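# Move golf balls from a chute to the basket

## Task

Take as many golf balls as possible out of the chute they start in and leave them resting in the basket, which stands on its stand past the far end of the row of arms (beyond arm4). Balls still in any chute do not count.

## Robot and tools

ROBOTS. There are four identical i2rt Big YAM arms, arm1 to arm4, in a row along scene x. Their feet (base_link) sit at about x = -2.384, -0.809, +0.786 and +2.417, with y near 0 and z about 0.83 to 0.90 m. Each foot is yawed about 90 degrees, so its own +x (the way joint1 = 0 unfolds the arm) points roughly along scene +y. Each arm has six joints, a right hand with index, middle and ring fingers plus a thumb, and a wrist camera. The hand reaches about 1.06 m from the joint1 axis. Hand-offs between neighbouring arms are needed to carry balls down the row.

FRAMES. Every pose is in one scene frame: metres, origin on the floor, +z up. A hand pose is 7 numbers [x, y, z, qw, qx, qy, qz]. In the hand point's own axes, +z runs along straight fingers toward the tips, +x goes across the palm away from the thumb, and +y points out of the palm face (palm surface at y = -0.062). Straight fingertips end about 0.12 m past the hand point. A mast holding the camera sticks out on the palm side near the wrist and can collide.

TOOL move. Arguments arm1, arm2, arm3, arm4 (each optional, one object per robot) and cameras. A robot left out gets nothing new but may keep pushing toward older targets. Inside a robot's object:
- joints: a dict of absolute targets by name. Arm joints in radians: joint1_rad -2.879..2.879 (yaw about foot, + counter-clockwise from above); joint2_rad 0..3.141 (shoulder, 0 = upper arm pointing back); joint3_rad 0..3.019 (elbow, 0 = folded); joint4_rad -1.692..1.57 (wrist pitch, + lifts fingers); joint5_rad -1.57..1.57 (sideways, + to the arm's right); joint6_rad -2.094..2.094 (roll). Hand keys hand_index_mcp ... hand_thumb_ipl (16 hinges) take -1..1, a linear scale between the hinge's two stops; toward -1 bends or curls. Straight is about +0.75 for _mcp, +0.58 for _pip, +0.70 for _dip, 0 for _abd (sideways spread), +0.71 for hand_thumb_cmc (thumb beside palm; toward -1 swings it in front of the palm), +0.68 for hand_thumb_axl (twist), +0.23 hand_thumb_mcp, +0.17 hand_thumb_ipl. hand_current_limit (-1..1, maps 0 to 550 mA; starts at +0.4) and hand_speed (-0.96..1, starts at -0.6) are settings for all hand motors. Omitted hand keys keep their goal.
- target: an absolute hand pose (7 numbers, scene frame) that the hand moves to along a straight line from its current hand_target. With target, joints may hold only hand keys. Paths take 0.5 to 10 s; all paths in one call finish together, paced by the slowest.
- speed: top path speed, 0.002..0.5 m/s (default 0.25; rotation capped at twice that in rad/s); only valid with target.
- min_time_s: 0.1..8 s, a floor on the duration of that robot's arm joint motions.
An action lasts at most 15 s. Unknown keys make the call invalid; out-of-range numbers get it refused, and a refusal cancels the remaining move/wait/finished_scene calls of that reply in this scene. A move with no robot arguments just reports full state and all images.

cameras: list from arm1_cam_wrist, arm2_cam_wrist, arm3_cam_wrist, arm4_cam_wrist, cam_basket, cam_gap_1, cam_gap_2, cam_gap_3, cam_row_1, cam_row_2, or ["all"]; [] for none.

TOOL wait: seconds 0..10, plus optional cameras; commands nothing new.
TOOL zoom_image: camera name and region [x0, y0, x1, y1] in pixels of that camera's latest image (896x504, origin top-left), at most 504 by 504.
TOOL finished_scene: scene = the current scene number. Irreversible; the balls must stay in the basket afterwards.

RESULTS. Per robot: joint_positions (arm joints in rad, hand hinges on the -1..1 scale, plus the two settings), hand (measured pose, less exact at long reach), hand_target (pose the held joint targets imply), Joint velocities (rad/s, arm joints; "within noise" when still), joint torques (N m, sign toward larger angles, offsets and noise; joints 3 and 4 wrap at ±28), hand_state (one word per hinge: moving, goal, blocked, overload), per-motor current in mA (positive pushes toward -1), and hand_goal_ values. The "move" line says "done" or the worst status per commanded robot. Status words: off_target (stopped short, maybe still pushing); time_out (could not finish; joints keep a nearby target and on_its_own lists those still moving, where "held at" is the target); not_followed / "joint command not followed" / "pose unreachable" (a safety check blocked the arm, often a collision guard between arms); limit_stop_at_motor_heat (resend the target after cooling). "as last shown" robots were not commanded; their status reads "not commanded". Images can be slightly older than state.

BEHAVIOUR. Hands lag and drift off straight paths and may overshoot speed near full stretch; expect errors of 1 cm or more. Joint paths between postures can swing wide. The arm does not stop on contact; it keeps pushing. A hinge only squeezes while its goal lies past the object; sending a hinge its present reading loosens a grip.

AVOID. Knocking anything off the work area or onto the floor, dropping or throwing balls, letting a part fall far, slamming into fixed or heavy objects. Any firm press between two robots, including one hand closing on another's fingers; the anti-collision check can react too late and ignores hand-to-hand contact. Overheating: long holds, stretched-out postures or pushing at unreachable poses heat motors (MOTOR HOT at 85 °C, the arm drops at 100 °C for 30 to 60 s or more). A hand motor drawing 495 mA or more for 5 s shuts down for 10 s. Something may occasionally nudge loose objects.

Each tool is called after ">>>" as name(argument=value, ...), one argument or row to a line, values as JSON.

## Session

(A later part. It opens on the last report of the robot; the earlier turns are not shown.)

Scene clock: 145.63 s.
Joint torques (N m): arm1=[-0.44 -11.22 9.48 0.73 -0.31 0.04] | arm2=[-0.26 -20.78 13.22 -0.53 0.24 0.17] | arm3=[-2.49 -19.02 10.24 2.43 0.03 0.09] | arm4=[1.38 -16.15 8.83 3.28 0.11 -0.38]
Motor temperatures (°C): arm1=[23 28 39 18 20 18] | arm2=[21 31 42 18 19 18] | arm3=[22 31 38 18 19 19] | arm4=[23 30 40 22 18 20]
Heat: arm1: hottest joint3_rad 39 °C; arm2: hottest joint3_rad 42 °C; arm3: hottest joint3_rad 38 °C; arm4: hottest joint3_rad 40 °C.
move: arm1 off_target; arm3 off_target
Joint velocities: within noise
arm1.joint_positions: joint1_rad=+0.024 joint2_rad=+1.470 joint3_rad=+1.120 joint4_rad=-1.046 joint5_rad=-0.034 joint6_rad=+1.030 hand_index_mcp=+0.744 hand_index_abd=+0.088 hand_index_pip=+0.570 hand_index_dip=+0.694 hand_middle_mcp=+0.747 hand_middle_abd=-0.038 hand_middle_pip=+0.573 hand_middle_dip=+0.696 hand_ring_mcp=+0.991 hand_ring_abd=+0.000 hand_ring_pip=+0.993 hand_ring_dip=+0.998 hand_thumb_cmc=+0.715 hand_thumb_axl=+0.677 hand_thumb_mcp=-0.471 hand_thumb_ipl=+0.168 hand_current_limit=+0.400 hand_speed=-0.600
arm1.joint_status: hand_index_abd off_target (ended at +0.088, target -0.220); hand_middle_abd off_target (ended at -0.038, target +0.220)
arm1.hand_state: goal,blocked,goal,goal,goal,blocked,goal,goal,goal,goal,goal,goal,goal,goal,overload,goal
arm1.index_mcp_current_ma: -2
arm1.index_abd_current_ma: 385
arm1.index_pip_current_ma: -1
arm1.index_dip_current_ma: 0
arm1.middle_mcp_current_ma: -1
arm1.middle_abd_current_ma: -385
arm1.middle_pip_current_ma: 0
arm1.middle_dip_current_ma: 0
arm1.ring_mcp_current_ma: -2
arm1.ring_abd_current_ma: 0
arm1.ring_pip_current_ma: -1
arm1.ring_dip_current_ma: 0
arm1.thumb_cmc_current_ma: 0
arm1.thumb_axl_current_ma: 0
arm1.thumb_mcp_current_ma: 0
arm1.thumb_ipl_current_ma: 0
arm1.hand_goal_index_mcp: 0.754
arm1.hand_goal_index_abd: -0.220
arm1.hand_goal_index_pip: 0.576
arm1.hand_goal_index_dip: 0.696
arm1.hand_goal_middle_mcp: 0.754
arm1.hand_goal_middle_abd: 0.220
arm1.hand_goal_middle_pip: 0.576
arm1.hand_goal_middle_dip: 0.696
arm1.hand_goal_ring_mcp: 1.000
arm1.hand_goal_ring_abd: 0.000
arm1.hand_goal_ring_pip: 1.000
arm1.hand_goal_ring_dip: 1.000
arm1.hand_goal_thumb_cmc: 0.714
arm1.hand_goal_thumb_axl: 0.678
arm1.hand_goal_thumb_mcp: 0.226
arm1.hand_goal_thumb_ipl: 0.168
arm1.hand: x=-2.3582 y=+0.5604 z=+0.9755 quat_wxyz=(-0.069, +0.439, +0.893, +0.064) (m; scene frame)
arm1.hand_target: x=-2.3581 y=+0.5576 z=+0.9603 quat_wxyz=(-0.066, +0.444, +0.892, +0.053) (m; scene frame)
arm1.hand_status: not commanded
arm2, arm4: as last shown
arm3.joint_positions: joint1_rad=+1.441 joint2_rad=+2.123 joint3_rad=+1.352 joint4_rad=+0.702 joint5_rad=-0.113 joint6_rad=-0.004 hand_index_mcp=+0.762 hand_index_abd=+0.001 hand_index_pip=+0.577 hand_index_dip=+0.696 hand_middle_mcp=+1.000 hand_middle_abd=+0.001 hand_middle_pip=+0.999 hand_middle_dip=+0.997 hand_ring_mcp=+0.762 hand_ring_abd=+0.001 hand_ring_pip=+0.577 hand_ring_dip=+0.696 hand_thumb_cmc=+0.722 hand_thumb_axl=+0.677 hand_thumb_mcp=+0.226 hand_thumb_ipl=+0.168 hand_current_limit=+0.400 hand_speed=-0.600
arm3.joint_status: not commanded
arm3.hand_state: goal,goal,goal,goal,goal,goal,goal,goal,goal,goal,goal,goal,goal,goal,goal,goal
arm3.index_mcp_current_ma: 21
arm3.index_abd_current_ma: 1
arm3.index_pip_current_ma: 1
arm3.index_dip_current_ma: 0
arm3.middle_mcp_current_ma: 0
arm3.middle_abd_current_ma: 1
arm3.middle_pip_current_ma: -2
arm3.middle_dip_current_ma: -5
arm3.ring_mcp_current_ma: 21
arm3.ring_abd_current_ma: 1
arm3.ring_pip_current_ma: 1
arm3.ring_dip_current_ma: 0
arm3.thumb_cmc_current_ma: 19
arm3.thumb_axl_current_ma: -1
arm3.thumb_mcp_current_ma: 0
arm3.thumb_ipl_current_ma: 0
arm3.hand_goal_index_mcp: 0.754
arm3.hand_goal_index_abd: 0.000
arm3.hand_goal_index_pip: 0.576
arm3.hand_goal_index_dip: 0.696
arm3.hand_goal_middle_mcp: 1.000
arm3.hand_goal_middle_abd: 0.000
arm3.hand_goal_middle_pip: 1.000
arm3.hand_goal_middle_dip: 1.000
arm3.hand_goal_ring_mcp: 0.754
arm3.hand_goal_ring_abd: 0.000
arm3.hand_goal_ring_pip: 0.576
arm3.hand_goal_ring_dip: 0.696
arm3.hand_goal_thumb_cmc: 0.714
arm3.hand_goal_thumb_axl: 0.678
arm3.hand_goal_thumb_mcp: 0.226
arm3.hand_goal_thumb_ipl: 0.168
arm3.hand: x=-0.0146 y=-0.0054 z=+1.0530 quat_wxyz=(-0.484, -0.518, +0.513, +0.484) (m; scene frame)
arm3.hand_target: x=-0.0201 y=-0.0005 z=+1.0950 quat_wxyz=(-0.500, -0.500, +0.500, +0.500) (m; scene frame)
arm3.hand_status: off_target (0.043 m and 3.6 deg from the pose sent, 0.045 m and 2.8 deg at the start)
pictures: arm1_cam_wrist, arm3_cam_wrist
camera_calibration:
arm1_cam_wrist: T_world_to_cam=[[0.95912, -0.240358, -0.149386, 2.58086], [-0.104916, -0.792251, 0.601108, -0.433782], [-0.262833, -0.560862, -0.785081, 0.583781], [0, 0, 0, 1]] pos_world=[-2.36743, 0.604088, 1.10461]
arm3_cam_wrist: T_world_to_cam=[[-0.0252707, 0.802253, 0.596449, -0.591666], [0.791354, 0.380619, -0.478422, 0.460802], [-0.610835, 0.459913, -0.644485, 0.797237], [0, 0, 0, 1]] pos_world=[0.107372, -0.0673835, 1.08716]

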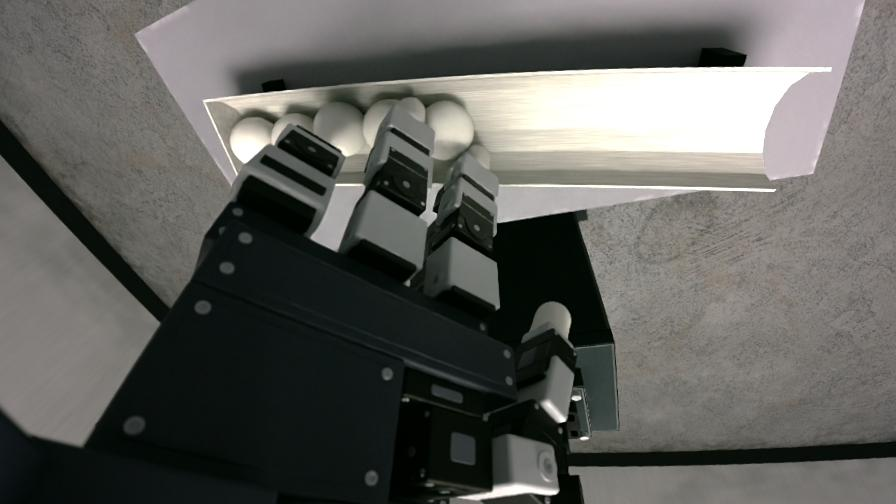

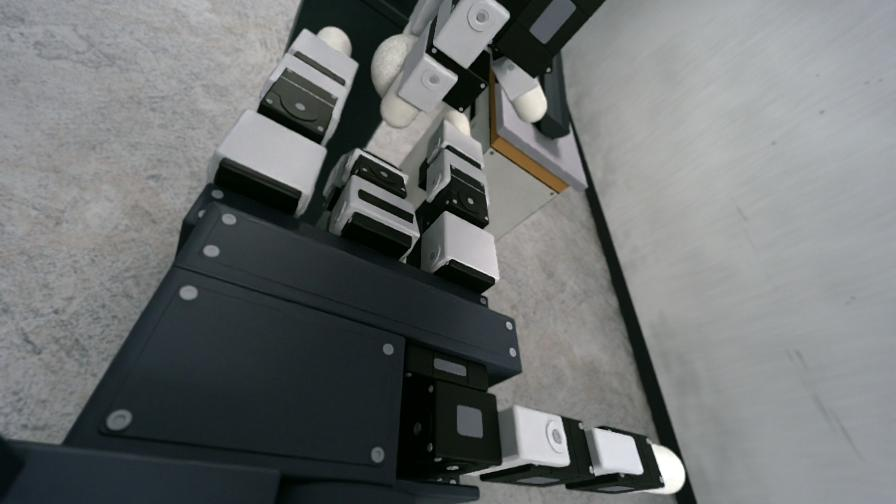

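>>> move(
  arm1={"joints": {"hand_index_abd": 0.15, "hand_middle_abd": -0.15}},
  arm3={"target": [0.03, 0, 1.095, -0.5, -0.5, 0.5, 0.5], "speed": 0.1},
)

>>> move(
  arm1={"target": [-2.358, 0.557, 0.945, -0.0662, 0.4435, 0.8921, 0.0526], "speed": 0.05},
  arm3={"target": [-0.023, 0, 1.082, -0.5, -0.5, 0.5, 0.5], "speed": 0.1},
  cameras=["arm1_cam_wrist", "arm3_cam_wrist"],
)

>>> zoom_image(
  camera="arm3_cam_wrist",
  region=[250, 0, 550, 200],
)

>>> zoom_image(
  camera="arm1_cam_wrist",
  region=[300, 0, 600, 200],
)

Scene clock: 149.40 s.
Joint torques (N m): arm1=[-0.38 -11.34 9.4 0.64 -0.19 0.04] | arm2=[-0.26 -20.89 13.2 -0.54 0.24 0.18] | arm3=[-3.25 -17.61 6.98 3.95 -0.1 0.09] | arm4=[1.38 -16.09 8.85 3.29 0.11 -0.39]
Motor temperatures (°C): arm1=[23 28 39 18 20 17] | arm2=[21 31 43 18 19 18] | arm3=[22 31 38 18 19 19] | arm4=[23 31 40 22 18 20]
Heat: arm1: hottest joint3_rad 39 °C; arm2: hottest joint3_rad 43 °C; arm3: hottest joint3_rad 38 °C; arm4: hottest joint3_rad 40 °C.
move: arm1 off_target; arm3 off_target
Joint velocities: within noise
arm1.joint_positions: joint1_rad=+0.024 joint2_rad=+1.471 joint3_rad=+1.120 joint4_rad=-1.043 joint5_rad=-0.038 joint6_rad=+1.030 hand_index_mcp=+0.745 hand_index_abd=+0.127 hand_index_pip=+0.571 hand_index_dip=+0.694 hand_middle_mcp=+0.750 hand_middle_abd=-0.144 hand_middle_pip=+0.573 hand_middle_dip=+0.695 hand_ring_mcp=+0.991 hand_ring_abd=+0.000 hand_ring_pip=+0.993 hand_ring_dip=+0.998 hand_thumb_cmc=+0.715 hand_thumb_axl=+0.677 hand_thumb_mcp=-0.471 hand_thumb_ipl=+0.168 hand_current_limit=+0.400 hand_speed=-0.600
arm1.joint_status: hand_index_abd off_target (ended at +0.127, target +0.150); the others done
arm1.hand_state: goal,blocked,goal,goal,goal,goal,goal,goal,goal,goal,goal,goal,goal,goal,overload,goal
arm1.index_mcp_current_ma: -2
arm1.index_abd_current_ma: -7
arm1.index_pip_current_ma: -1
arm1.index_dip_current_ma: 0
arm1.middle_mcp_current_ma: 0
arm1.middle_abd_current_ma: 1
arm1.middle_pip_current_ma: 0
arm1.middle_dip_current_ma: 0
arm1.ring_mcp_current_ma: -2
arm1.ring_abd_current_ma: 0
arm1.ring_pip_current_ma: -1
arm1.ring_dip_current_ma: 0
arm1.thumb_cmc_current_ma: 0
arm1.thumb_axl_current_ma: 0
arm1.thumb_mcp_current_ma: 0
arm1.thumb_ipl_current_ma: 0
arm1.hand_goal_index_mcp: 0.754
arm1.hand_goal_index_abd: 0.150
arm1.hand_goal_index_pip: 0.576
arm1.hand_goal_index_dip: 0.696
arm1.hand_goal_middle_mcp: 0.754
arm1.hand_goal_middle_abd: -0.150
arm1.hand_goal_middle_pip: 0.576
arm1.hand_goal_middle_dip: 0.696
arm1.hand_goal_ring_mcp: 1.000
arm1.hand_goal_ring_abd: 0.000
arm1.hand_goal_ring_pip: 1.000
arm1.hand_goal_ring_dip: 1.000
arm1.hand_goal_thumb_cmc: 0.714
arm1.hand_goal_thumb_axl: 0.678
arm1.hand_goal_thumb_mcp: 0.226
arm1.hand_goal_thumb_ipl: 0.168
arm1.hand: x=-2.3589 y=+0.5610 z=+0.9750 quat_wxyz=(-0.071, +0.439, +0.893, +0.064) (m; scene frame)
arm1.hand_target: x=-2.3581 y=+0.5576 z=+0.9603 quat_wxyz=(-0.066, +0.444, +0.892, +0.053) (m; scene frame)
arm1.hand_status: not commanded
arm2, arm4: as last shown
arm3.joint_positions: joint1_rad=+1.441 joint2_rad=+2.024 joint3_rad=+1.216 joint4_rad=+0.749 joint5_rad=-0.120 joint6_rad=-0.004 hand_index_mcp=+0.762 hand_index_abd=+0.001 hand_index_pip=+0.577 hand_index_dip=+0.696 hand_middle_mcp=+1.000 hand_middle_abd=+0.001 hand_middle_pip=+0.999 hand_middle_dip=+0.997 hand_ring_mcp=+0.762 hand_ring_abd=+0.001 hand_ring_pip=+0.577 hand_ring_dip=+0.696 hand_thumb_cmc=+0.722 hand_thumb_axl=+0.677 hand_thumb_mcp=+0.226 hand_thumb_ipl=+0.168 hand_current_limit=+0.400 hand_speed=-0.600
arm3.joint_status: not commanded
arm3.hand_state: goal,goal,goal,goal,goal,goal,goal,goal,goal,goal,goal,goal,goal,goal,goal,goal
arm3.index_mcp_current_ma: 21
arm3.index_abd_current_ma: 1
arm3.index_pip_current_ma: 1
arm3.index_dip_current_ma: 0
arm3.middle_mcp_current_ma: 0
arm3.middle_abd_current_ma: 1
arm3.middle_pip_current_ma: -2
arm3.middle_dip_current_ma: -5
arm3.ring_mcp_current_ma: 21
arm3.ring_abd_current_ma: 1
arm3.ring_pip_current_ma: 1
arm3.ring_dip_current_ma: 0
arm3.thumb_cmc_current_ma: 19
arm3.thumb_axl_current_ma: -1
arm3.thumb_mcp_current_ma: 0
arm3.thumb_ipl_current_ma: 0
arm3.hand_goal_index_mcp: 0.754
arm3.hand_goal_index_abd: 0.000
arm3.hand_goal_index_pip: 0.576
arm3.hand_goal_index_dip: 0.696
arm3.hand_goal_middle_mcp: 1.000
arm3.hand_goal_middle_abd: 0.000
arm3.hand_goal_middle_pip: 1.000
arm3.hand_goal_middle_dip: 1.000
arm3.hand_goal_ring_mcp: 0.754
arm3.hand_goal_ring_abd: 0.000
arm3.hand_goal_ring_pip: 0.576
arm3.hand_goal_ring_dip: 0.696
arm3.hand_goal_thumb_cmc: 0.714
arm3.hand_goal_thumb_axl: 0.678
arm3.hand_goal_thumb_mcp: 0.226
arm3.hand_goal_thumb_ipl: 0.168
arm3.hand: x=+0.0253 y=-0.0111 z=+1.0695 quat_wxyz=(-0.488, -0.518, +0.508, +0.485) (m; scene frame)
arm3.hand_target: x=+0.0301 y=-0.0003 z=+1.0946 quat_wxyz=(-0.500, -0.500, +0.500, +0.500) (m; scene frame)
arm3.hand_status: off_target (0.028 m and 3.1 deg from the pose sent, 0.062 m and 3.7 deg at the start)
pictures: none

Scene clock: 150.50 s.
Joint torques (N m): arm1=[-0.5 -10.34 8.4 0.88 -0.17 0.03] | arm2=[-0.32 -20.89 13.23 -0.53 0.25 0.18] | arm3=[-2.43 -17.44 10.18 2.54 0.05 0.09] | arm4=[1.38 -16.09 8.84 3.29 0.12 -0.39]
Motor temperatures (°C): arm1=[23 28 39 18 20 17] | arm2=[21 31 43 18 19 18] | arm3=[22 31 38 18 19 19] | arm4=[23 31 40 22 18 20]
Heat: arm1: hottest joint3_rad 39 °C; arm2: hottest joint3_rad 43 °C; arm3: hottest joint3_rad 38 °C; arm4: hottest joint3_rad 40 °C.
move: arm1 off_target; arm3 off_target
Joint velocities: within noise
arm1.joint_positions: joint1_rad=+0.024 joint2_rad=+1.473 joint3_rad=+1.102 joint4_rad=-1.009 joint5_rad=-0.038 joint6_rad=+1.030 hand_index_mcp=+0.740 hand_index_abd=+0.131 hand_index_pip=+0.568 hand_index_dip=+0.694 hand_middle_mcp=+0.756 hand_middle_abd=-0.142 hand_middle_pip=+0.576 hand_middle_dip=+0.695 hand_ring_mcp=+0.991 hand_ring_abd=+0.000 hand_ring_pip=+0.993 hand_ring_dip=+0.998 hand_thumb_cmc=+0.715 hand_thumb_axl=+0.677 hand_thumb_mcp=-0.471 hand_thumb_ipl=+0.168 hand_current_limit=+0.400 hand_speed=-0.600
arm1.joint_status: not commanded
arm1.hand_state: goal,goal,goal,goal,goal,goal,goal,goal,goal,goal,goal,goal,goal,goal,overload,goal
arm1.index_mcp_current_ma: -4
arm1.index_abd_current_ma: -5
arm1.index_pip_current_ma: -1
arm1.index_dip_current_ma: 0
arm1.middle_mcp_current_ma: 0
arm1.middle_abd_current_ma: 1
arm1.middle_pip_current_ma: 0
arm1.middle_dip_current_ma: 0
arm1.ring_mcp_current_ma: -2
arm1.ring_abd_current_ma: 0
arm1.ring_pip_current_ma: -1
arm1.ring_dip_current_ma: 0
arm1.thumb_cmc_current_ma: 0
arm1.thumb_axl_current_ma: 0
arm1.thumb_mcp_current_ma: 0
arm1.thumb_ipl_current_ma: 0
arm1.hand_goal_index_mcp: 0.754
arm1.hand_goal_index_abd: 0.150
arm1.hand_goal_index_pip: 0.576
arm1.hand_goal_index_dip: 0.696
arm1.hand_goal_middle_mcp: 0.754
arm1.hand_goal_middle_abd: -0.150
arm1.hand_goal_middle_pip: 0.576
arm1.hand_goal_middle_dip: 0.696
arm1.hand_goal_ring_mcp: 1.000
arm1.hand_goal_ring_abd: 0.000
arm1.hand_goal_ring_pip: 1.000
arm1.hand_goal_ring_dip: 1.000
arm1.hand_goal_thumb_cmc: 0.714
arm1.hand_goal_thumb_axl: 0.678
arm1.hand_goal_thumb_mcp: 0.226
arm1.hand_goal_thumb_ipl: 0.168
arm1.hand: x=-2.3593 y=+0.5628 z=+0.9690 quat_wxyz=(-0.075, +0.439, +0.893, +0.070) (m; scene frame)
arm1.hand_target: x=-2.3580 y=+0.5561 z=+0.9457 quat_wxyz=(-0.066, +0.444, +0.892, +0.052) (m; scene frame)
arm1.hand_status: off_target (0.025 m and 2.3 deg from the pose sent, 0.030 m and 1.5 deg at the start)
arm2, arm4: as last shown
arm3.joint_positions: joint1_rad=+1.441 joint2_rad=+2.125 joint3_rad=+1.352 joint4_rad=+0.724 joint5_rad=-0.113 joint6_rad=-0.004 hand_index_mcp=+0.762 hand_index_abd=+0.001 hand_index_pip=+0.577 hand_index_dip=+0.696 hand_middle_mcp=+1.000 hand_middle_abd=+0.001 hand_middle_pip=+0.999 hand_middle_dip=+0.997 hand_ring_mcp=+0.762 hand_ring_abd=+0.001 hand_ring_pip=+0.577 hand_ring_dip=+0.696 hand_thumb_cmc=+0.722 hand_thumb_axl=+0.677 hand_thumb_mcp=+0.226 hand_thumb_ipl=+0.168 hand_current_limit=+0.400 hand_speed=-0.600
arm3.joint_status: not commanded
arm3.hand_state: goal,goal,goal,goal,goal,goal,goal,goal,goal,goal,goal,goal,goal,goal,goal,goal
arm3.index_mcp_current_ma: 21
arm3.index_abd_current_ma: 1
arm3.index_pip_current_ma: 1
arm3.index_dip_current_ma: 0
arm3.middle_mcp_current_ma: 0
arm3.middle_abd_current_ma: 1
arm3.middle_pip_current_ma: -2
arm3.middle_dip_current_ma: -5
arm3.ring_mcp_current_ma: 21
arm3.ring_abd_current_ma: 1
arm3.ring_pip_current_ma: 1
arm3.ring_dip_current_ma: 0
arm3.thumb_cmc_current_ma: 19
arm3.thumb_axl_current_ma: -1
arm3.thumb_mcp_current_ma: 0
arm3.thumb_ipl_current_ma: 0
arm3.hand_goal_index_mcp: 0.754
arm3.hand_goal_index_abd: 0.000
arm3.hand_goal_index_pip: 0.576
arm3.hand_goal_index_dip: 0.696
arm3.hand_goal_middle_mcp: 1.000
arm3.hand_goal_middle_abd: 0.000
arm3.hand_goal_middle_pip: 1.000
arm3.hand_goal_middle_dip: 1.000
arm3.hand_goal_ring_mcp: 0.754
arm3.hand_goal_ring_abd: 0.000
arm3.hand_goal_ring_pip: 0.576
arm3.hand_goal_ring_dip: 0.696
arm3.hand_goal_thumb_cmc: 0.714
arm3.hand_goal_thumb_axl: 0.678
arm3.hand_goal_thumb_mcp: 0.226
arm3.hand_goal_thumb_ipl: 0.168
arm3.hand: x=-0.0134 y=-0.0056 z=+1.0573 quat_wxyz=(-0.489, -0.514, +0.507, +0.490) (m; scene frame)
arm3.hand_target: x=-0.0212 y=-0.0003 z=+1.0820 quat_wxyz=(-0.500, -0.500, +0.500, +0.500) (m; scene frame)
arm3.hand_status: off_target (0.027 m and 2.5 deg from the pose sent, 0.051 m and 3.1 deg at the start)
pictures: arm1_cam_wrist, arm3_cam_wrist
camera_calibration:
arm1_cam_wrist: T_world_to_cam=[[0.958398, -0.237291, -0.158637, 2.58699], [-0.101122, -0.801996, 0.588707, -0.401698], [-0.266921, -0.548174, -0.792627, 0.570415], [0, 0, 0, 1]] pos_world=[-2.36773, 0.604395, 1.099]
arm3_cam_wrist: T_world_to_cam=[[-0.0133437, 0.800942, 0.598594, -0.596107], [0.781507, 0.381796, -0.493436, 0.477729], [-0.623754, 0.461221, -0.631036, 0.786464], [0, 0, 0, 1]] pos_world=[0.109257, -0.0676818, 1.08884]

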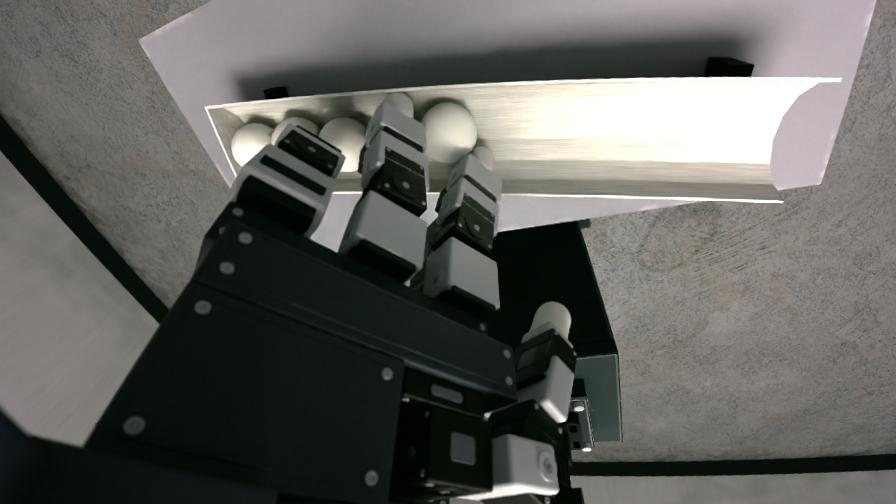

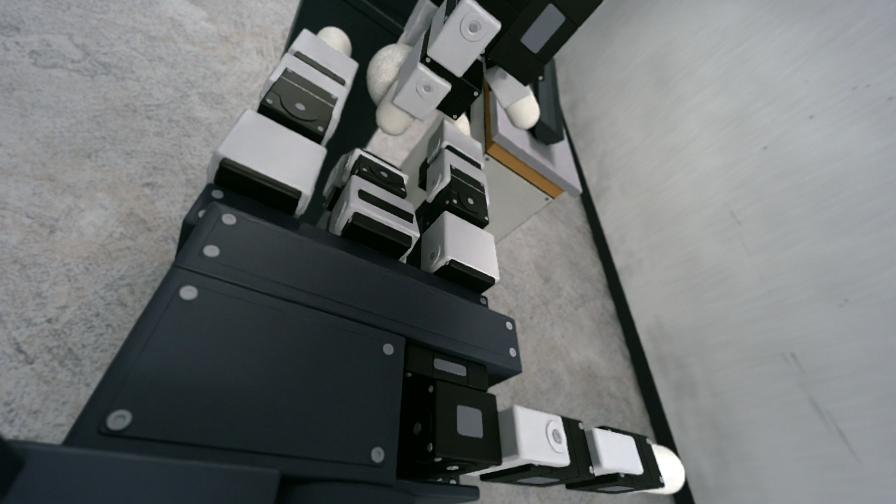

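Scaled by 1.680 from the camera's 896x504 image, which has a finer 1280x720 frame.

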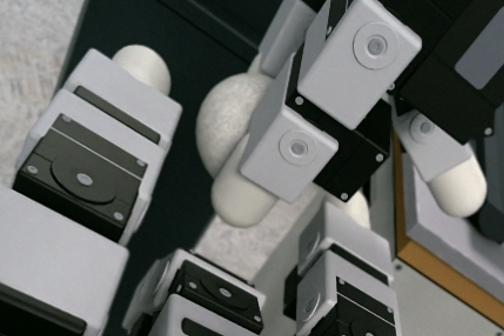

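Scaled by 1.680 from the camera's 896x504 image, which has a finer 1280x720 frame.

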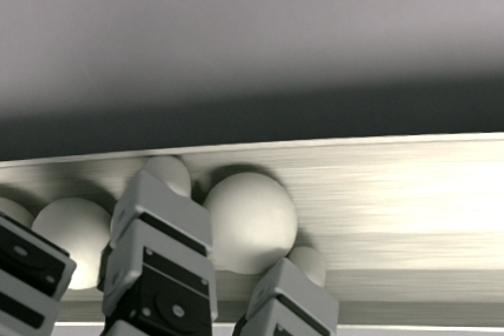

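>>> move(
  arm1={"joints": {"hand_index_abd": -0.22, "hand_middle_abd": 0.22}},
  arm3={"joints": {"hand_index_abd": -0.45, "hand_ring_abd": 0.46}},
  cameras=["arm3_cam_wrist", "arm2_cam_wrist"],
)

>>> zoom_image(
  camera="arm3_cam_wrist",
  region=[250, 0, 550, 200],
)

Scene clock: 152.03 s.
Joint torques (N m): arm1=[-0.5 -10.46 8.44 0.85 -0.31 0.03] | arm2=[-0.44 -20.84 13.15 -0.49 0.26 0.16] | arm3=[-2.49 -17.38 10.18 2.52 0.1 0.09] | arm4=[1.44 -16.09 8.84 3.28 0.11 -0.38]
Motor temperatures (°C): arm1=[23 28 39 18 20 17] | arm2=[21 31 43 18 19 18] | arm3=[22 31 38 18 19 19] | arm4=[23 31 40 22 18 20]
Heat: arm1: hottest joint3_rad 39 °C; arm2: hottest joint3_rad 43 °C; arm3: hottest joint3_rad 38 °C; arm4: hottest joint3_rad 40 °C.
move: arm1 off_target; arm3 off_target
Joint velocities: within noise
arm1.joint_positions: joint1_rad=+0.024 joint2_rad=+1.473 joint3_rad=+1.102 joint4_rad=-1.009 joint5_rad=-0.035 joint6_rad=+1.030 hand_index_mcp=+0.742 hand_index_abd=+0.107 hand_index_pip=+0.571 hand_index_dip=+0.696 hand_middle_mcp=+0.755 hand_middle_abd=-0.048 hand_middle_pip=+0.576 hand_middle_dip=+0.695 hand_ring_mcp=+0.991 hand_ring_abd=+0.000 hand_ring_pip=+0.993 hand_ring_dip=+0.998 hand_thumb_cmc=+0.715 hand_thumb_axl=+0.677 hand_thumb_mcp=-0.471 hand_thumb_ipl=+0.168 hand_current_limit=+0.400 hand_speed=-0.600
arm1.joint_status: hand_index_abd off_target (ended at +0.107, target -0.220); hand_middle_abd off_target (ended at -0.048, target +0.220)
arm1.hand_state: goal,blocked,goal,goal,goal,blocked,goal,goal,goal,goal,goal,goal,goal,goal,overload,goal
arm1.index_mcp_current_ma: -3
arm1.index_abd_current_ma: 385
arm1.index_pip_current_ma: 0
arm1.index_dip_current_ma: 0
arm1.middle_mcp_current_ma: 0
arm1.middle_abd_current_ma: -385
arm1.middle_pip_current_ma: 0
arm1.middle_dip_current_ma: 0
arm1.ring_mcp_current_ma: -2
arm1.ring_abd_current_ma: 0
arm1.ring_pip_current_ma: -1
arm1.ring_dip_current_ma: 0
arm1.thumb_cmc_current_ma: 0
arm1.thumb_axl_current_ma: 0
arm1.thumb_mcp_current_ma: 0
arm1.thumb_ipl_current_ma: 0
arm1.hand_goal_index_mcp: 0.754
arm1.hand_goal_index_abd: -0.220
arm1.hand_goal_index_pip: 0.576
arm1.hand_goal_index_dip: 0.696
arm1.hand_goal_middle_mcp: 0.754
arm1.hand_goal_middle_abd: 0.220
arm1.hand_goal_middle_pip: 0.576
arm1.hand_goal_middle_dip: 0.696
arm1.hand_goal_ring_mcp: 1.000
arm1.hand_goal_ring_abd: 0.000
arm1.hand_goal_ring_pip: 1.000
arm1.hand_goal_ring_dip: 1.000
arm1.hand_goal_thumb_cmc: 0.714
arm1.hand_goal_thumb_axl: 0.678
arm1.hand_goal_thumb_mcp: 0.226
arm1.hand_goal_thumb_ipl: 0.168
arm1.hand: x=-2.3586 y=+0.5625 z=+0.9690 quat_wxyz=(-0.074, +0.439, +0.893, +0.071) (m; scene frame)
arm1.hand_target: x=-2.3581 y=+0.5561 z=+0.9457 quat_wxyz=(-0.066, +0.444, +0.892, +0.052) (m; scene frame)
arm1.hand_status: not commanded
arm2, arm4: as last shown
arm2.joint_positions: joint1_rad=-1.567 joint2_rad=+2.220 joint3_rad=+2.389 joint4_rad=-1.699 joint5_rad=+0.012 joint6_rad=+1.585 hand_index_mcp=+0.757 hand_index_abd=-0.172 hand_index_pip=+0.579 hand_index_dip=+0.696 hand_middle_mcp=+0.996 hand_middle_abd=+0.001 hand_middle_pip=+0.999 hand_middle_dip=+0.997 hand_ring_mcp=+0.755 hand_ring_abd=+0.163 hand_ring_pip=+0.578 hand_ring_dip=+0.696 hand_thumb_cmc=+0.716 hand_thumb_axl=+0.677 hand_thumb_mcp=+0.223 hand_thumb_ipl=+0.168 hand_current_limit=+0.700 hand_speed=-0.600
arm3.joint_positions: joint1_rad=+1.441 joint2_rad=+2.125 joint3_rad=+1.352 joint4_rad=+0.724 joint5_rad=-0.114 joint6_rad=-0.004 hand_index_mcp=+0.762 hand_index_abd=-0.173 hand_index_pip=+0.577 hand_index_dip=+0.696 hand_middle_mcp=+1.000 hand_middle_abd=+0.001 hand_middle_pip=+0.999 hand_middle_dip=+0.997 hand_ring_mcp=+0.763 hand_ring_abd=+0.160 hand_ring_pip=+0.577 hand_ring_dip=+0.696 hand_thumb_cmc=+0.722 hand_thumb_axl=+0.677 hand_thumb_mcp=+0.226 hand_thumb_ipl=+0.168 hand_current_limit=+0.400 hand_speed=-0.600
arm3.joint_status: hand_index_abd off_target (ended at -0.173, target -0.450); hand_ring_abd off_target (ended at +0.160, target +0.460)
arm3.hand_state: goal,blocked,goal,goal,goal,goal,goal,goal,goal,blocked,goal,goal,goal,goal,goal,goal
arm3.index_mcp_current_ma: 21
arm3.index_abd_current_ma: 385
arm3.index_pip_current_ma: 1
arm3.index_dip_current_ma: 0
arm3.middle_mcp_current_ma: 0
arm3.middle_abd_current_ma: 1
arm3.middle_pip_current_ma: -2
arm3.middle_dip_current_ma: -5
arm3.ring_mcp_current_ma: 22
arm3.ring_abd_current_ma: -385
arm3.ring_pip_current_ma: 1
arm3.ring_dip_current_ma: 0
arm3.thumb_cmc_current_ma: 19
arm3.thumb_axl_current_ma: -1
arm3.thumb_mcp_current_ma: 0
arm3.thumb_ipl_current_ma: 0
arm3.hand_goal_index_mcp: 0.754
arm3.hand_goal_index_abd: -0.450
arm3.hand_goal_index_pip: 0.576
arm3.hand_goal_index_dip: 0.696
arm3.hand_goal_middle_mcp: 1.000
arm3.hand_goal_middle_abd: 0.000
arm3.hand_goal_middle_pip: 1.000
arm3.hand_goal_middle_dip: 1.000
arm3.hand_goal_ring_mcp: 0.754
arm3.hand_goal_ring_abd: 0.460
arm3.hand_goal_ring_pip: 0.576
arm3.hand_goal_ring_dip: 0.696
arm3.hand_goal_thumb_cmc: 0.714
arm3.hand_goal_thumb_axl: 0.678
arm3.hand_goal_thumb_mcp: 0.226
arm3.hand_goal_thumb_ipl: 0.168
arm3.hand: x=-0.0134 y=-0.0058 z=+1.0573 quat_wxyz=(-0.489, -0.514, +0.507, +0.489) (m; scene frame)
arm3.hand_target: x=-0.0212 y=-0.0003 z=+1.0820 quat_wxyz=(-0.500, -0.500, +0.500, +0.500) (m; scene frame)
arm3.hand_status: not commanded
pictures: arm2_cam_wrist, arm3_cam_wrist
camera_calibration:
arm2_cam_wrist: T_world_to_cam=[[-0.795156, -0.606173, -0.0167403, -0.126115], [-0.422562, 0.53408, 0.732257, -0.86463], [-0.434934, 0.589333, -0.680823, 0.880142], [0, 0, 0, 1]] pos_world=[-0.0828377, -0.133362, 1.23024]
arm3_cam_wrist: T_world_to_cam=[[-0.0142314, 0.800975, 0.598528, -0.595937], [0.781113, 0.382599, -0.493437, 0.477827], [-0.624227, 0.460496, -0.631097, 0.786533], [0, 0, 0, 1]] pos_world=[0.109257, -0.0676807, 1.08884]

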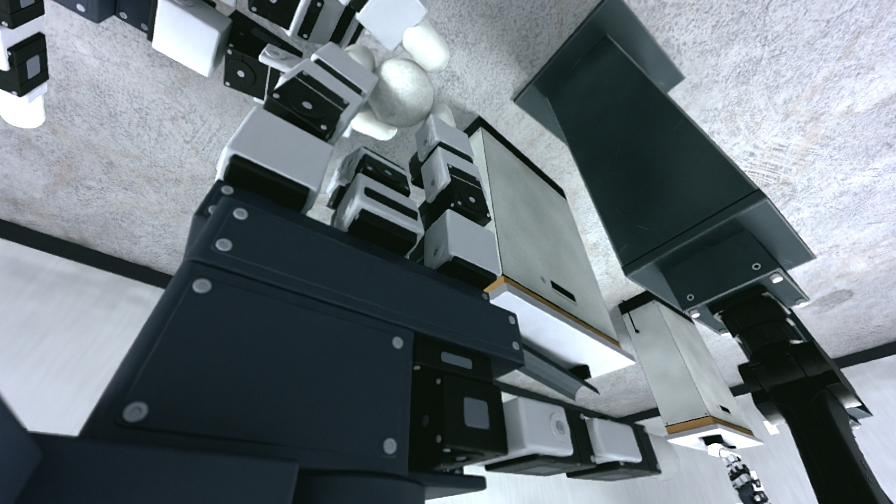

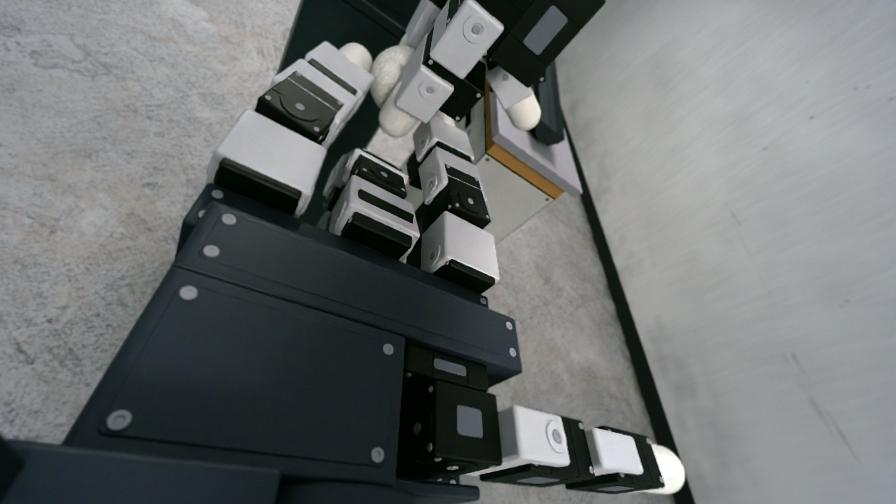

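Scaled by 1.680 from the camera's 896x504 image, which has a finer 1280x720 frame.

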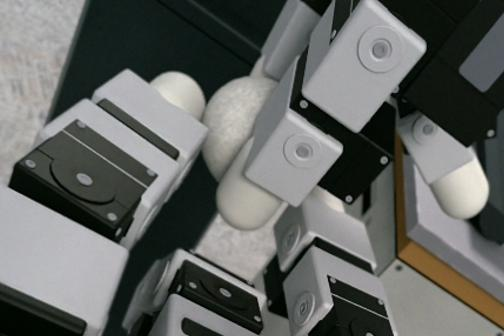

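>>> move(
  arm1={"joints": {"hand_index_abd": -0.30, "hand_middle_abd": 0.30, "hand_current_limit": 0.7}},
  arm3={"joints": {"hand_current_limit": 0.7}},
  arm2={"joints": {"hand_index_abd": 0, "hand_ring_abd": 0}},
)

>>> move(
  arm2={"target": [-0.136, -0.122, 1.21, 0, 1, 0, 0.02], "speed": 0.1},
  arm1={"target": [-2.358, 0.575, 1.035, -0.0662, 0.4435, 0.8921, 0.0526], "speed": 0.06},
  cameras=["arm1_cam_wrist", "arm3_cam_wrist", "arm2_cam_wrist"],
)

Scene clock: 153.90 s.
Joint torques (N m): arm1=[-0.32 -10.29 8.5 0.92 -0.3 0.04] | arm2=[-0.26 -20.78 13.2 -0.53 0.24 0.17] | arm3=[-2.49 -17.44 10.17 2.65 0.05 0.09] | arm4=[1.38 -16.09 8.85 3.28 0.11 -0.39]
Motor temperatures (°C): arm1=[23 28 39 18 20 17] | arm2=[21 31 43 18 19 18] | arm3=[22 31 38 18 19 19] | arm4=[23 31 40 22 18 20]
Heat: arm1: hottest joint3_rad 39 °C; arm2: hottest joint3_rad 43 °C; arm3: hottest joint3_rad 38 °C; arm4: hottest joint3_rad 40 °C.
move: arm1 off_target; arm2 done; arm3 done
Joint velocities: within noise
arm1.joint_positions: joint1_rad=+0.024 joint2_rad=+1.473 joint3_rad=+1.102 joint4_rad=-1.009 joint5_rad=-0.035 joint6_rad=+1.030 hand_index_mcp=+0.742 hand_index_abd=+0.107 hand_index_pip=+0.571 hand_index_dip=+0.696 hand_middle_mcp=+0.755 hand_middle_abd=-0.046 hand_middle_pip=+0.576 hand_middle_dip=+0.695 hand_ring_mcp=+0.991 hand_ring_abd=+0.000 hand_ring_pip=+0.993 hand_ring_dip=+0.998 hand_thumb_cmc=+0.715 hand_thumb_axl=+0.677 hand_thumb_mcp=-0.471 hand_thumb_ipl=+0.168 hand_current_limit=+0.700 hand_speed=-0.600
arm1.joint_status: hand_index_abd off_target (ended at +0.107, target -0.300); hand_middle_abd off_target (ended at -0.046, target +0.300); the others done
arm1.hand_state: goal,blocked,goal,goal,goal,blocked,goal,goal,goal,goal,goal,goal,goal,goal,overload,goal
arm1.index_mcp_current_ma: -3
arm1.index_abd_current_ma: 468
arm1.index_pip_current_ma: 0
arm1.index_dip_current_ma: 0
arm1.middle_mcp_current_ma: 0
arm1.middle_abd_current_ma: -467
arm1.middle_pip_current_ma: 0
arm1.middle_dip_current_ma: 0
arm1.ring_mcp_current_ma: -2
arm1.ring_abd_current_ma: 0
arm1.ring_pip_current_ma: -1
arm1.ring_dip_current_ma: 0
arm1.thumb_cmc_current_ma: 0
arm1.thumb_axl_current_ma: 0
arm1.thumb_mcp_current_ma: 0
arm1.thumb_ipl_current_ma: 0
arm1.hand_goal_index_mcp: 0.754
arm1.hand_goal_index_abd: -0.300
arm1.hand_goal_index_pip: 0.576
arm1.hand_goal_index_dip: 0.696
arm1.hand_goal_middle_mcp: 0.754
arm1.hand_goal_middle_abd: 0.300
arm1.hand_goal_middle_pip: 0.576
arm1.hand_goal_middle_dip: 0.696
arm1.hand_goal_ring_mcp: 1.000
arm1.hand_goal_ring_abd: 0.000
arm1.hand_goal_ring_pip: 1.000
arm1.hand_goal_ring_dip: 1.000
arm1.hand_goal_thumb_cmc: 0.714
arm1.hand_goal_thumb_axl: 0.678
arm1.hand_goal_thumb_mcp: 0.226
arm1.hand_goal_thumb_ipl: 0.168
arm1.hand: x=-2.3586 y=+0.5625 z=+0.9690 quat_wxyz=(-0.074, +0.439, +0.893, +0.071) (m; scene frame)
arm1.hand_target: x=-2.3580 y=+0.5561 z=+0.9457 quat_wxyz=(-0.066, +0.444, +0.892, +0.053) (m; scene frame)
arm1.hand_status: not commanded
arm2.joint_positions: joint1_rad=-1.567 joint2_rad=+2.220 joint3_rad=+2.389 joint4_rad=-1.699 joint5_rad=+0.012 joint6_rad=+1.585 hand_index_mcp=+0.755 hand_index_abd=-0.003 hand_index_pip=+0.579 hand_index_dip=+0.696 hand_middle_mcp=+0.996 hand_middle_abd=+0.001 hand_middle_pip=+0.999 hand_middle_dip=+0.997 hand_ring_mcp=+0.755 hand_ring_abd=+0.003 hand_ring_pip=+0.578 hand_ring_dip=+0.696 hand_thumb_cmc=+0.716 hand_thumb_axl=+0.677 hand_thumb_mcp=+0.223 hand_thumb_ipl=+0.168 hand_current_limit=+0.700 hand_speed=-0.600
arm2.joint_status: all done
arm2.hand_state: goal,goal,goal,goal,goal,goal,goal,goal,goal,goal,goal,goal,goal,goal,goal,goal
arm2.index_mcp_current_ma: 0
arm2.index_abd_current_ma: 0
arm2.index_pip_current_ma: 0
arm2.index_dip_current_ma: 0
arm2.middle_mcp_current_ma: 0
arm2.middle_abd_current_ma: 0
arm2.middle_pip_current_ma: 0
arm2.middle_dip_current_ma: 0
arm2.ring_mcp_current_ma: 0
arm2.ring_abd_current_ma: 0
arm2.ring_pip_current_ma: 0
arm2.ring_dip_current_ma: 0
arm2.thumb_cmc_current_ma: 0
arm2.thumb_axl_current_ma: 0
arm2.thumb_mcp_current_ma: 0
arm2.thumb_ipl_current_ma: 0
arm2.hand_goal_index_mcp: 0.754
arm2.hand_goal_index_abd: 0.000
arm2.hand_goal_index_pip: 0.576
arm2.hand_goal_index_dip: 0.696
arm2.hand_goal_middle_mcp: 1.000
arm2.hand_goal_middle_abd: 0.000
arm2.hand_goal_middle_pip: 1.000
arm2.hand_goal_middle_dip: 1.000
arm2.hand_goal_ring_mcp: 0.754
arm2.hand_goal_ring_abd: 0.000
arm2.hand_goal_ring_pip: 0.576
arm2.hand_goal_ring_dip: 0.696
arm2.hand_goal_thumb_cmc: 0.714
arm2.hand_goal_thumb_axl: 0.678
arm2.hand_goal_thumb_mcp: 0.226
arm2.hand_goal_thumb_ipl: 0.168
arm2.hand: x=-0.1410 y=-0.1142 z=+1.1046 quat_wxyz=(+0.001, +1.000, +0.013, +0.027) (m; scene frame)
arm2.hand_target: x=-0.1359 y=-0.1219 z=+1.1144 quat_wxyz=(+0.002, +0.999, +0.004, +0.039) (m; scene frame)
arm2.hand_status: not commanded
arm3.joint_positions: joint1_rad=+1.441 joint2_rad=+2.125 joint3_rad=+1.352 joint4_rad=+0.721 joint5_rad=-0.113 joint6_rad=-0.004 hand_index_mcp=+0.765 hand_index_abd=-0.173 hand_index_pip=+0.578 hand_index_dip=+0.696 hand_middle_mcp=+1.000 hand_middle_abd=+0.001 hand_middle_pip=+0.999 hand_middle_dip=+0.997 hand_ring_mcp=+0.765 hand_ring_abd=+0.160 hand_ring_pip=+0.579 hand_ring_dip=+0.696 hand_thumb_cmc=+0.722 hand_thumb_axl=+0.677 hand_thumb_mcp=+0.226 hand_thumb_ipl=+0.168 hand_current_limit=+0.700 hand_speed=-0.600
arm3.joint_status: all done
arm3.hand_state: goal,blocked,goal,goal,goal,goal,goal,goal,goal,blocked,goal,goal,goal,goal,goal,goal
arm3.index_mcp_current_ma: 29
arm3.index_abd_current_ma: 468
arm3.index_pip_current_ma: 4
arm3.index_dip_current_ma: 0
arm3.middle_mcp_current_ma: 0
arm3.middle_abd_current_ma: 1
arm3.middle_pip_current_ma: -2
arm3.middle_dip_current_ma: -5
arm3.ring_mcp_current_ma: 30
arm3.ring_abd_current_ma: -467
arm3.ring_pip_current_ma: 5
arm3.ring_dip_current_ma: 0
arm3.thumb_cmc_current_ma: 19
arm3.thumb_axl_current_ma: -1
arm3.thumb_mcp_current_ma: 0
arm3.thumb_ipl_current_ma: 0
arm3.hand_goal_index_mcp: 0.754
arm3.hand_goal_index_abd: -0.450
arm3.hand_goal_index_pip: 0.576
arm3.hand_goal_index_dip: 0.696
arm3.hand_goal_middle_mcp: 1.000
arm3.hand_goal_middle_abd: 0.000
arm3.hand_goal_middle_pip: 1.000
arm3.hand_goal_middle_dip: 1.000
arm3.hand_goal_ring_mcp: 0.754
arm3.hand_goal_ring_abd: 0.460
arm3.hand_goal_ring_pip: 0.576
arm3.hand_goal_ring_dip: 0.696
arm3.hand_goal_thumb_cmc: 0.714
arm3.hand_goal_thumb_axl: 0.678
arm3.hand_goal_thumb_mcp: 0.226
arm3.hand_goal_thumb_ipl: 0.168
arm3.hand: x=-0.0136 y=-0.0056 z=+1.0567 quat_wxyz=(-0.488, -0.515, +0.508, +0.489) (m; scene frame)
arm3.hand_target: x=-0.0212 y=-0.0004 z=+1.0822 quat_wxyz=(-0.500, -0.500, +0.500, +0.500) (m; scene frame)
arm3.hand_status: not commanded
arm4.joint_positions: joint1_rad=+1.748 joint2_rad=+2.110 joint3_rad=+0.999 joint4_rad=+1.035 joint5_rad=+0.213 joint6_rad=+0.012 hand_index_mcp=+0.763 hand_index_abd=+0.000 hand_index_pip=+0.577 hand_index_dip=+0.696 hand_middle_mcp=+1.000 hand_middle_abd=+0.000 hand_middle_pip=+0.999 hand_middle_dip=+0.997 hand_ring_mcp=+0.763 hand_ring_abd=+0.000 hand_ring_pip=+0.577 hand_ring_dip=+0.696 hand_thumb_cmc=+0.721 hand_thumb_axl=+0.677 hand_thumb_mcp=+0.225 hand_thumb_ipl=+0.168 hand_current_limit=+0.400 hand_speed=-0.600
arm4.joint_status: not commanded
arm4.hand_state: goal,goal,goal,goal,goal,goal,goal,goal,goal,goal,goal,goal,goal,goal,goal,goal
arm4.index_mcp_current_ma: 11
arm4.index_abd_current_ma: 0
arm4.index_pip_current_ma: 0
arm4.index_dip_current_ma: 0
arm4.middle_mcp_current_ma: 0
arm4.middle_abd_current_ma: 0
arm4.middle_pip_current_ma: -1
arm4.middle_dip_current_ma: -2
arm4.ring_mcp_current_ma: 12
arm4.ring_abd_current_ma: 0
arm4.ring_pip_current_ma: 0
arm4.ring_dip_current_ma: 0
arm4.thumb_cmc_current_ma: 8
arm4.thumb_axl_current_ma: 0
arm4.thumb_mcp_current_ma: 0
arm4.thumb_ipl_current_ma: 0
arm4.hand_goal_index_mcp: 0.754
arm4.hand_goal_index_abd: 0.000
arm4.hand_goal_index_pip: 0.576
arm4.hand_goal_index_dip: 0.696
arm4.hand_goal_middle_mcp: 1.000
arm4.hand_goal_middle_abd: 0.000
arm4.hand_goal_middle_pip: 1.000
arm4.hand_goal_middle_dip: 1.000
arm4.hand_goal_ring_mcp: 0.754
arm4.hand_goal_ring_abd: 0.000
arm4.hand_goal_ring_pip: 0.576
arm4.hand_goal_ring_dip: 0.696
arm4.hand_goal_thumb_cmc: 0.714
arm4.hand_goal_thumb_axl: 0.678
arm4.hand_goal_thumb_mcp: 0.226
arm4.hand_goal_thumb_ipl: 0.168
arm4.hand: x=+1.7312 y=-0.0207 z=+1.0411 quat_wxyz=(-0.480, -0.516, +0.519, +0.484) (m; scene frame)
arm4.hand_target: x=+1.7219 y=-0.0296 z=+1.0699 quat_wxyz=(-0.500, -0.500, +0.500, +0.500) (m; scene frame)
arm4.hand_status: not commanded
pictures: none

Scene clock: 155.93 s.
Joint torques (N m): arm1=[-0.44 -12.98 16.81 -0.44 -0.12 0.03] | arm2=[0.44 -24 13.01 -0.2 0.29 -0.05] | arm3=[-2.43 -17.44 10.17 2.65 0.05 0.09] | arm4=[1.38 -16.15 8.85 3.29 0.11 -0.39]
Motor temperatures (°C): arm1=[23 28 39 18 20 17] | arm2=[21 31 43 18 19 18] | arm3=[22 31 39 18 19 19] | arm4=[23 31 40 22 18 20]
Heat: arm1: hottest joint3_rad 39 °C; arm2: hottest joint3_rad 43 °C; arm3: hottest joint3_rad 39 °C; arm4: hottest joint3_rad 40 °C.
move: arm1 off_target; arm2 off_target
Joint velocities: within noise
arm1.joint_positions: joint1_rad=+0.024 joint2_rad=+1.473 joint3_rad=+1.230 joint4_rad=-1.223 joint5_rad=-0.040 joint6_rad=+1.030 hand_index_mcp=+0.734 hand_index_abd=+0.102 hand_index_pip=+0.563 hand_index_dip=+0.691 hand_middle_mcp=+0.766 hand_middle_abd=-0.046 hand_middle_pip=+0.582 hand_middle_dip=+0.698 hand_ring_mcp=+0.991 hand_ring_abd=+0.000 hand_ring_pip=+0.993 hand_ring_dip=+0.998 hand_thumb_cmc=+0.715 hand_thumb_axl=+0.677 hand_thumb_mcp=-0.471 hand_thumb_ipl=+0.168 hand_current_limit=+0.700 hand_speed=-0.600
arm1.joint_status: not commanded
arm1.hand_state: goal,blocked,goal,goal,goal,blocked,goal,goal,goal,goal,goal,goal,goal,goal,overload,goal
arm1.index_mcp_current_ma: -8
arm1.index_abd_current_ma: 468
arm1.index_pip_current_ma: -3
arm1.index_dip_current_ma: 0
arm1.middle_mcp_current_ma: 3
arm1.middle_abd_current_ma: -467
arm1.middle_pip_current_ma: 1
arm1.middle_dip_current_ma: 0
arm1.ring_mcp_current_ma: -2
arm1.ring_abd_current_ma: 0
arm1.ring_pip_current_ma: -1
arm1.ring_dip_current_ma: 0
arm1.thumb_cmc_current_ma: 0
arm1.thumb_axl_current_ma: 0
arm1.thumb_mcp_current_ma: 0
arm1.thumb_ipl_current_ma: 0
arm1.hand_goal_index_mcp: 0.754
arm1.hand_goal_index_abd: -0.300
arm1.hand_goal_index_pip: 0.576
arm1.hand_goal_index_dip: 0.696
arm1.hand_goal_middle_mcp: 0.754
arm1.hand_goal_middle_abd: 0.300
arm1.hand_goal_middle_pip: 0.576
arm1.hand_goal_middle_dip: 0.696
arm1.hand_goal_ring_mcp: 1.000
arm1.hand_goal_ring_abd: 0.000
arm1.hand_goal_ring_pip: 1.000
arm1.hand_goal_ring_dip: 1.000
arm1.hand_goal_thumb_cmc: 0.714
arm1.hand_goal_thumb_axl: 0.678
arm1.hand_goal_thumb_mcp: 0.226
arm1.hand_goal_thumb_ipl: 0.168
arm1.hand: x=-2.3583 y=+0.5563 z=+1.0103 quat_wxyz=(-0.053, +0.441, +0.896, +0.034) (m; scene frame)
arm1.hand_target: x=-2.3580 y=+0.5736 z=+1.0350 quat_wxyz=(-0.066, +0.443, +0.892, +0.053) (m; scene frame)
arm1.hand_status: off_target (0.031 m and 2.7 deg from the pose sent, 0.067 m and 2.3 deg at the start)
arm2.joint_positions: joint1_rad=-1.567 joint2_rad=+2.159 joint3_rad=+2.463 joint4_rad=-1.699 joint5_rad=+0.039 joint6_rad=+1.573 hand_index_mcp=+0.755 hand_index_abd=-0.003 hand_index_pip=+0.579 hand_index_dip=+0.696 hand_middle_mcp=+0.996 hand_middle_abd=+0.001 hand_middle_pip=+0.999 hand_middle_dip=+0.997 hand_ring_mcp=+0.755 hand_ring_abd=+0.003 hand_ring_pip=+0.578 hand_ring_dip=+0.696 hand_thumb_cmc=+0.716 hand_thumb_axl=+0.677 hand_thumb_mcp=+0.223 hand_thumb_ipl=+0.168 hand_current_limit=+0.700 hand_speed=-0.600
arm2.joint_status: not commanded
arm2.hand_state: goal,goal,goal,goal,goal,goal,goal,goal,goal,goal,goal,goal,goal,goal,goal,goal
arm2.index_mcp_current_ma: 0
arm2.index_abd_current_ma: 0
arm2.index_pip_current_ma: 0
arm2.index_dip_current_ma: 0
arm2.middle_mcp_current_ma: 0
arm2.middle_abd_current_ma: 0
arm2.middle_pip_current_ma: 0
arm2.middle_dip_current_ma: 0
arm2.ring_mcp_current_ma: 0
arm2.ring_abd_current_ma: 0
arm2.ring_pip_current_ma: 0
arm2.ring_dip_current_ma: 0
arm2.thumb_cmc_current_ma: 0
arm2.thumb_axl_current_ma: 0
arm2.thumb_mcp_current_ma: 0
arm2.thumb_ipl_current_ma: 0
arm2.hand_goal_index_mcp: 0.754
arm2.hand_goal_index_abd: 0.000
arm2.hand_goal_index_pip: 0.576
arm2.hand_goal_index_dip: 0.696
arm2.hand_goal_middle_mcp: 1.000
arm2.hand_goal_middle_abd: 0.000
arm2.hand_goal_middle_pip: 1.000
arm2.hand_goal_middle_dip: 1.000
arm2.hand_goal_ring_mcp: 0.754
arm2.hand_goal_ring_abd: 0.000
arm2.hand_goal_ring_pip: 0.576
arm2.hand_goal_ring_dip: 0.696
arm2.hand_goal_thumb_cmc: 0.714
arm2.hand_goal_thumb_axl: 0.678
arm2.hand_goal_thumb_mcp: 0.226
arm2.hand_goal_thumb_ipl: 0.168
arm2.hand: x=-0.1360 y=-0.1194 z=+1.1743 quat_wxyz=(+0.013, +0.995, +0.017, +0.095) (m; scene frame)
arm2.hand_target: x=-0.1379 y=-0.1220 z=+1.2088 quat_wxyz=(+0.015, +0.992, +0.020, +0.124) (m; scene frame)
arm2.hand_status: off_target (0.036 m and 8.9 deg from the pose sent, 0.106 m and 1.7 deg at the start; a joint's target at an end of its range on 61 of 61 steps)
arm3, arm4: as last shown
pictures: arm1_cam_wrist, arm2_cam_wrist, arm3_cam_wrist
camera_calibration:
arm1_cam_wrist: T_world_to_cam=[[0.959891, -0.248442, -0.129942, 2.57186], [-0.105317, -0.749027, 0.654115, -0.536523], [-0.25984, -0.614195, -0.74515, 0.605292], [0, 0, 0, 1]] pos_world=[-2.36793, 0.608854, 1.13617]
arm2_cam_wrist: T_world_to_cam=[[-0.781788, -0.613727, -0.110212, -0.0135444], [-0.521215, 0.546182, 0.655759, -0.832902], [-0.342261, 0.570109, -0.746882, 1.0208], [0, 0, 0, 1]] pos_world=[-0.0953275, -0.135366, 1.30711]
arm3_cam_wrist: T_world_to_cam=[[-0.0149995, 0.801122, 0.598313, -0.595513], [0.782513, 0.381911, -0.49175, 0.475761], [-0.622454, 0.460811, -0.632617, 0.787658], [0, 0, 0, 1]] pos_world=[0.109059, -0.0675816, 1.08854]

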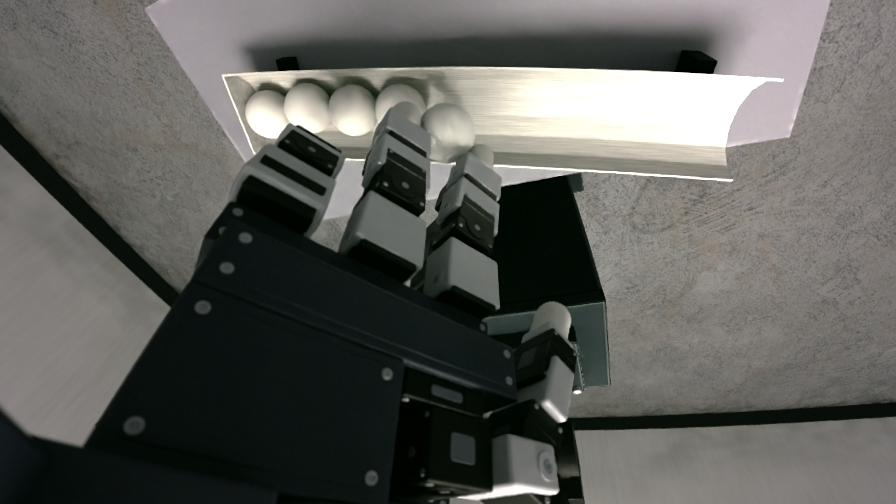

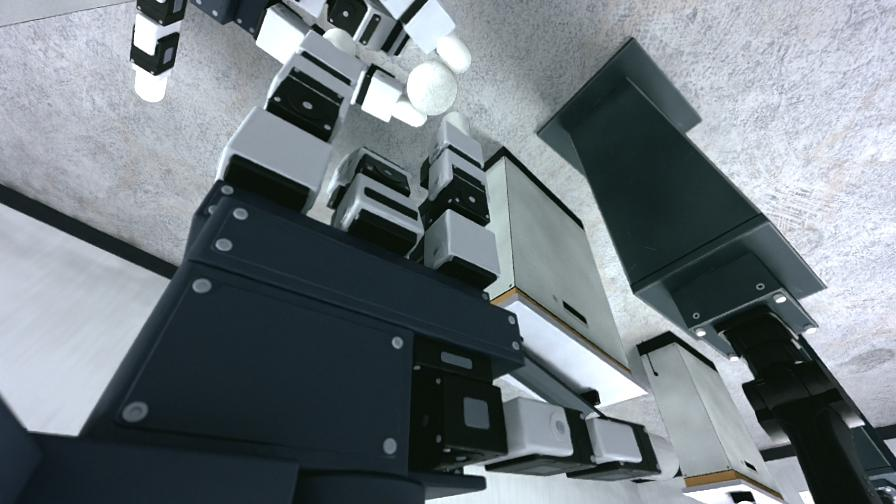

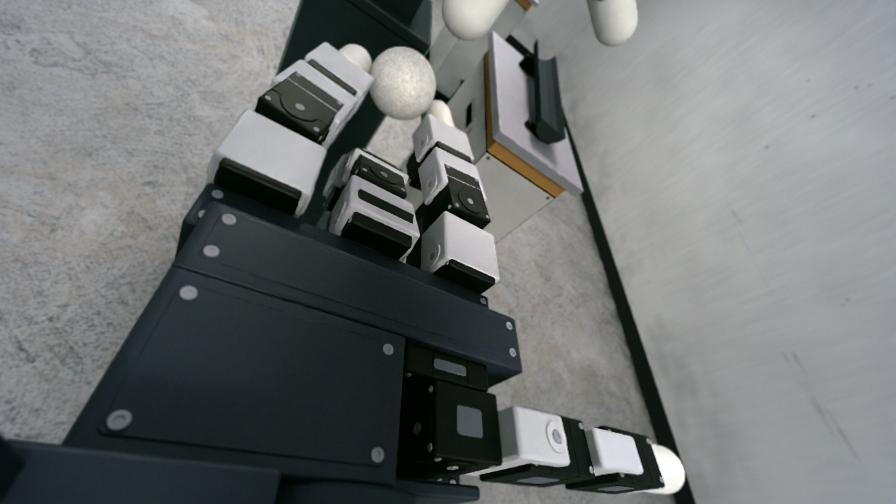

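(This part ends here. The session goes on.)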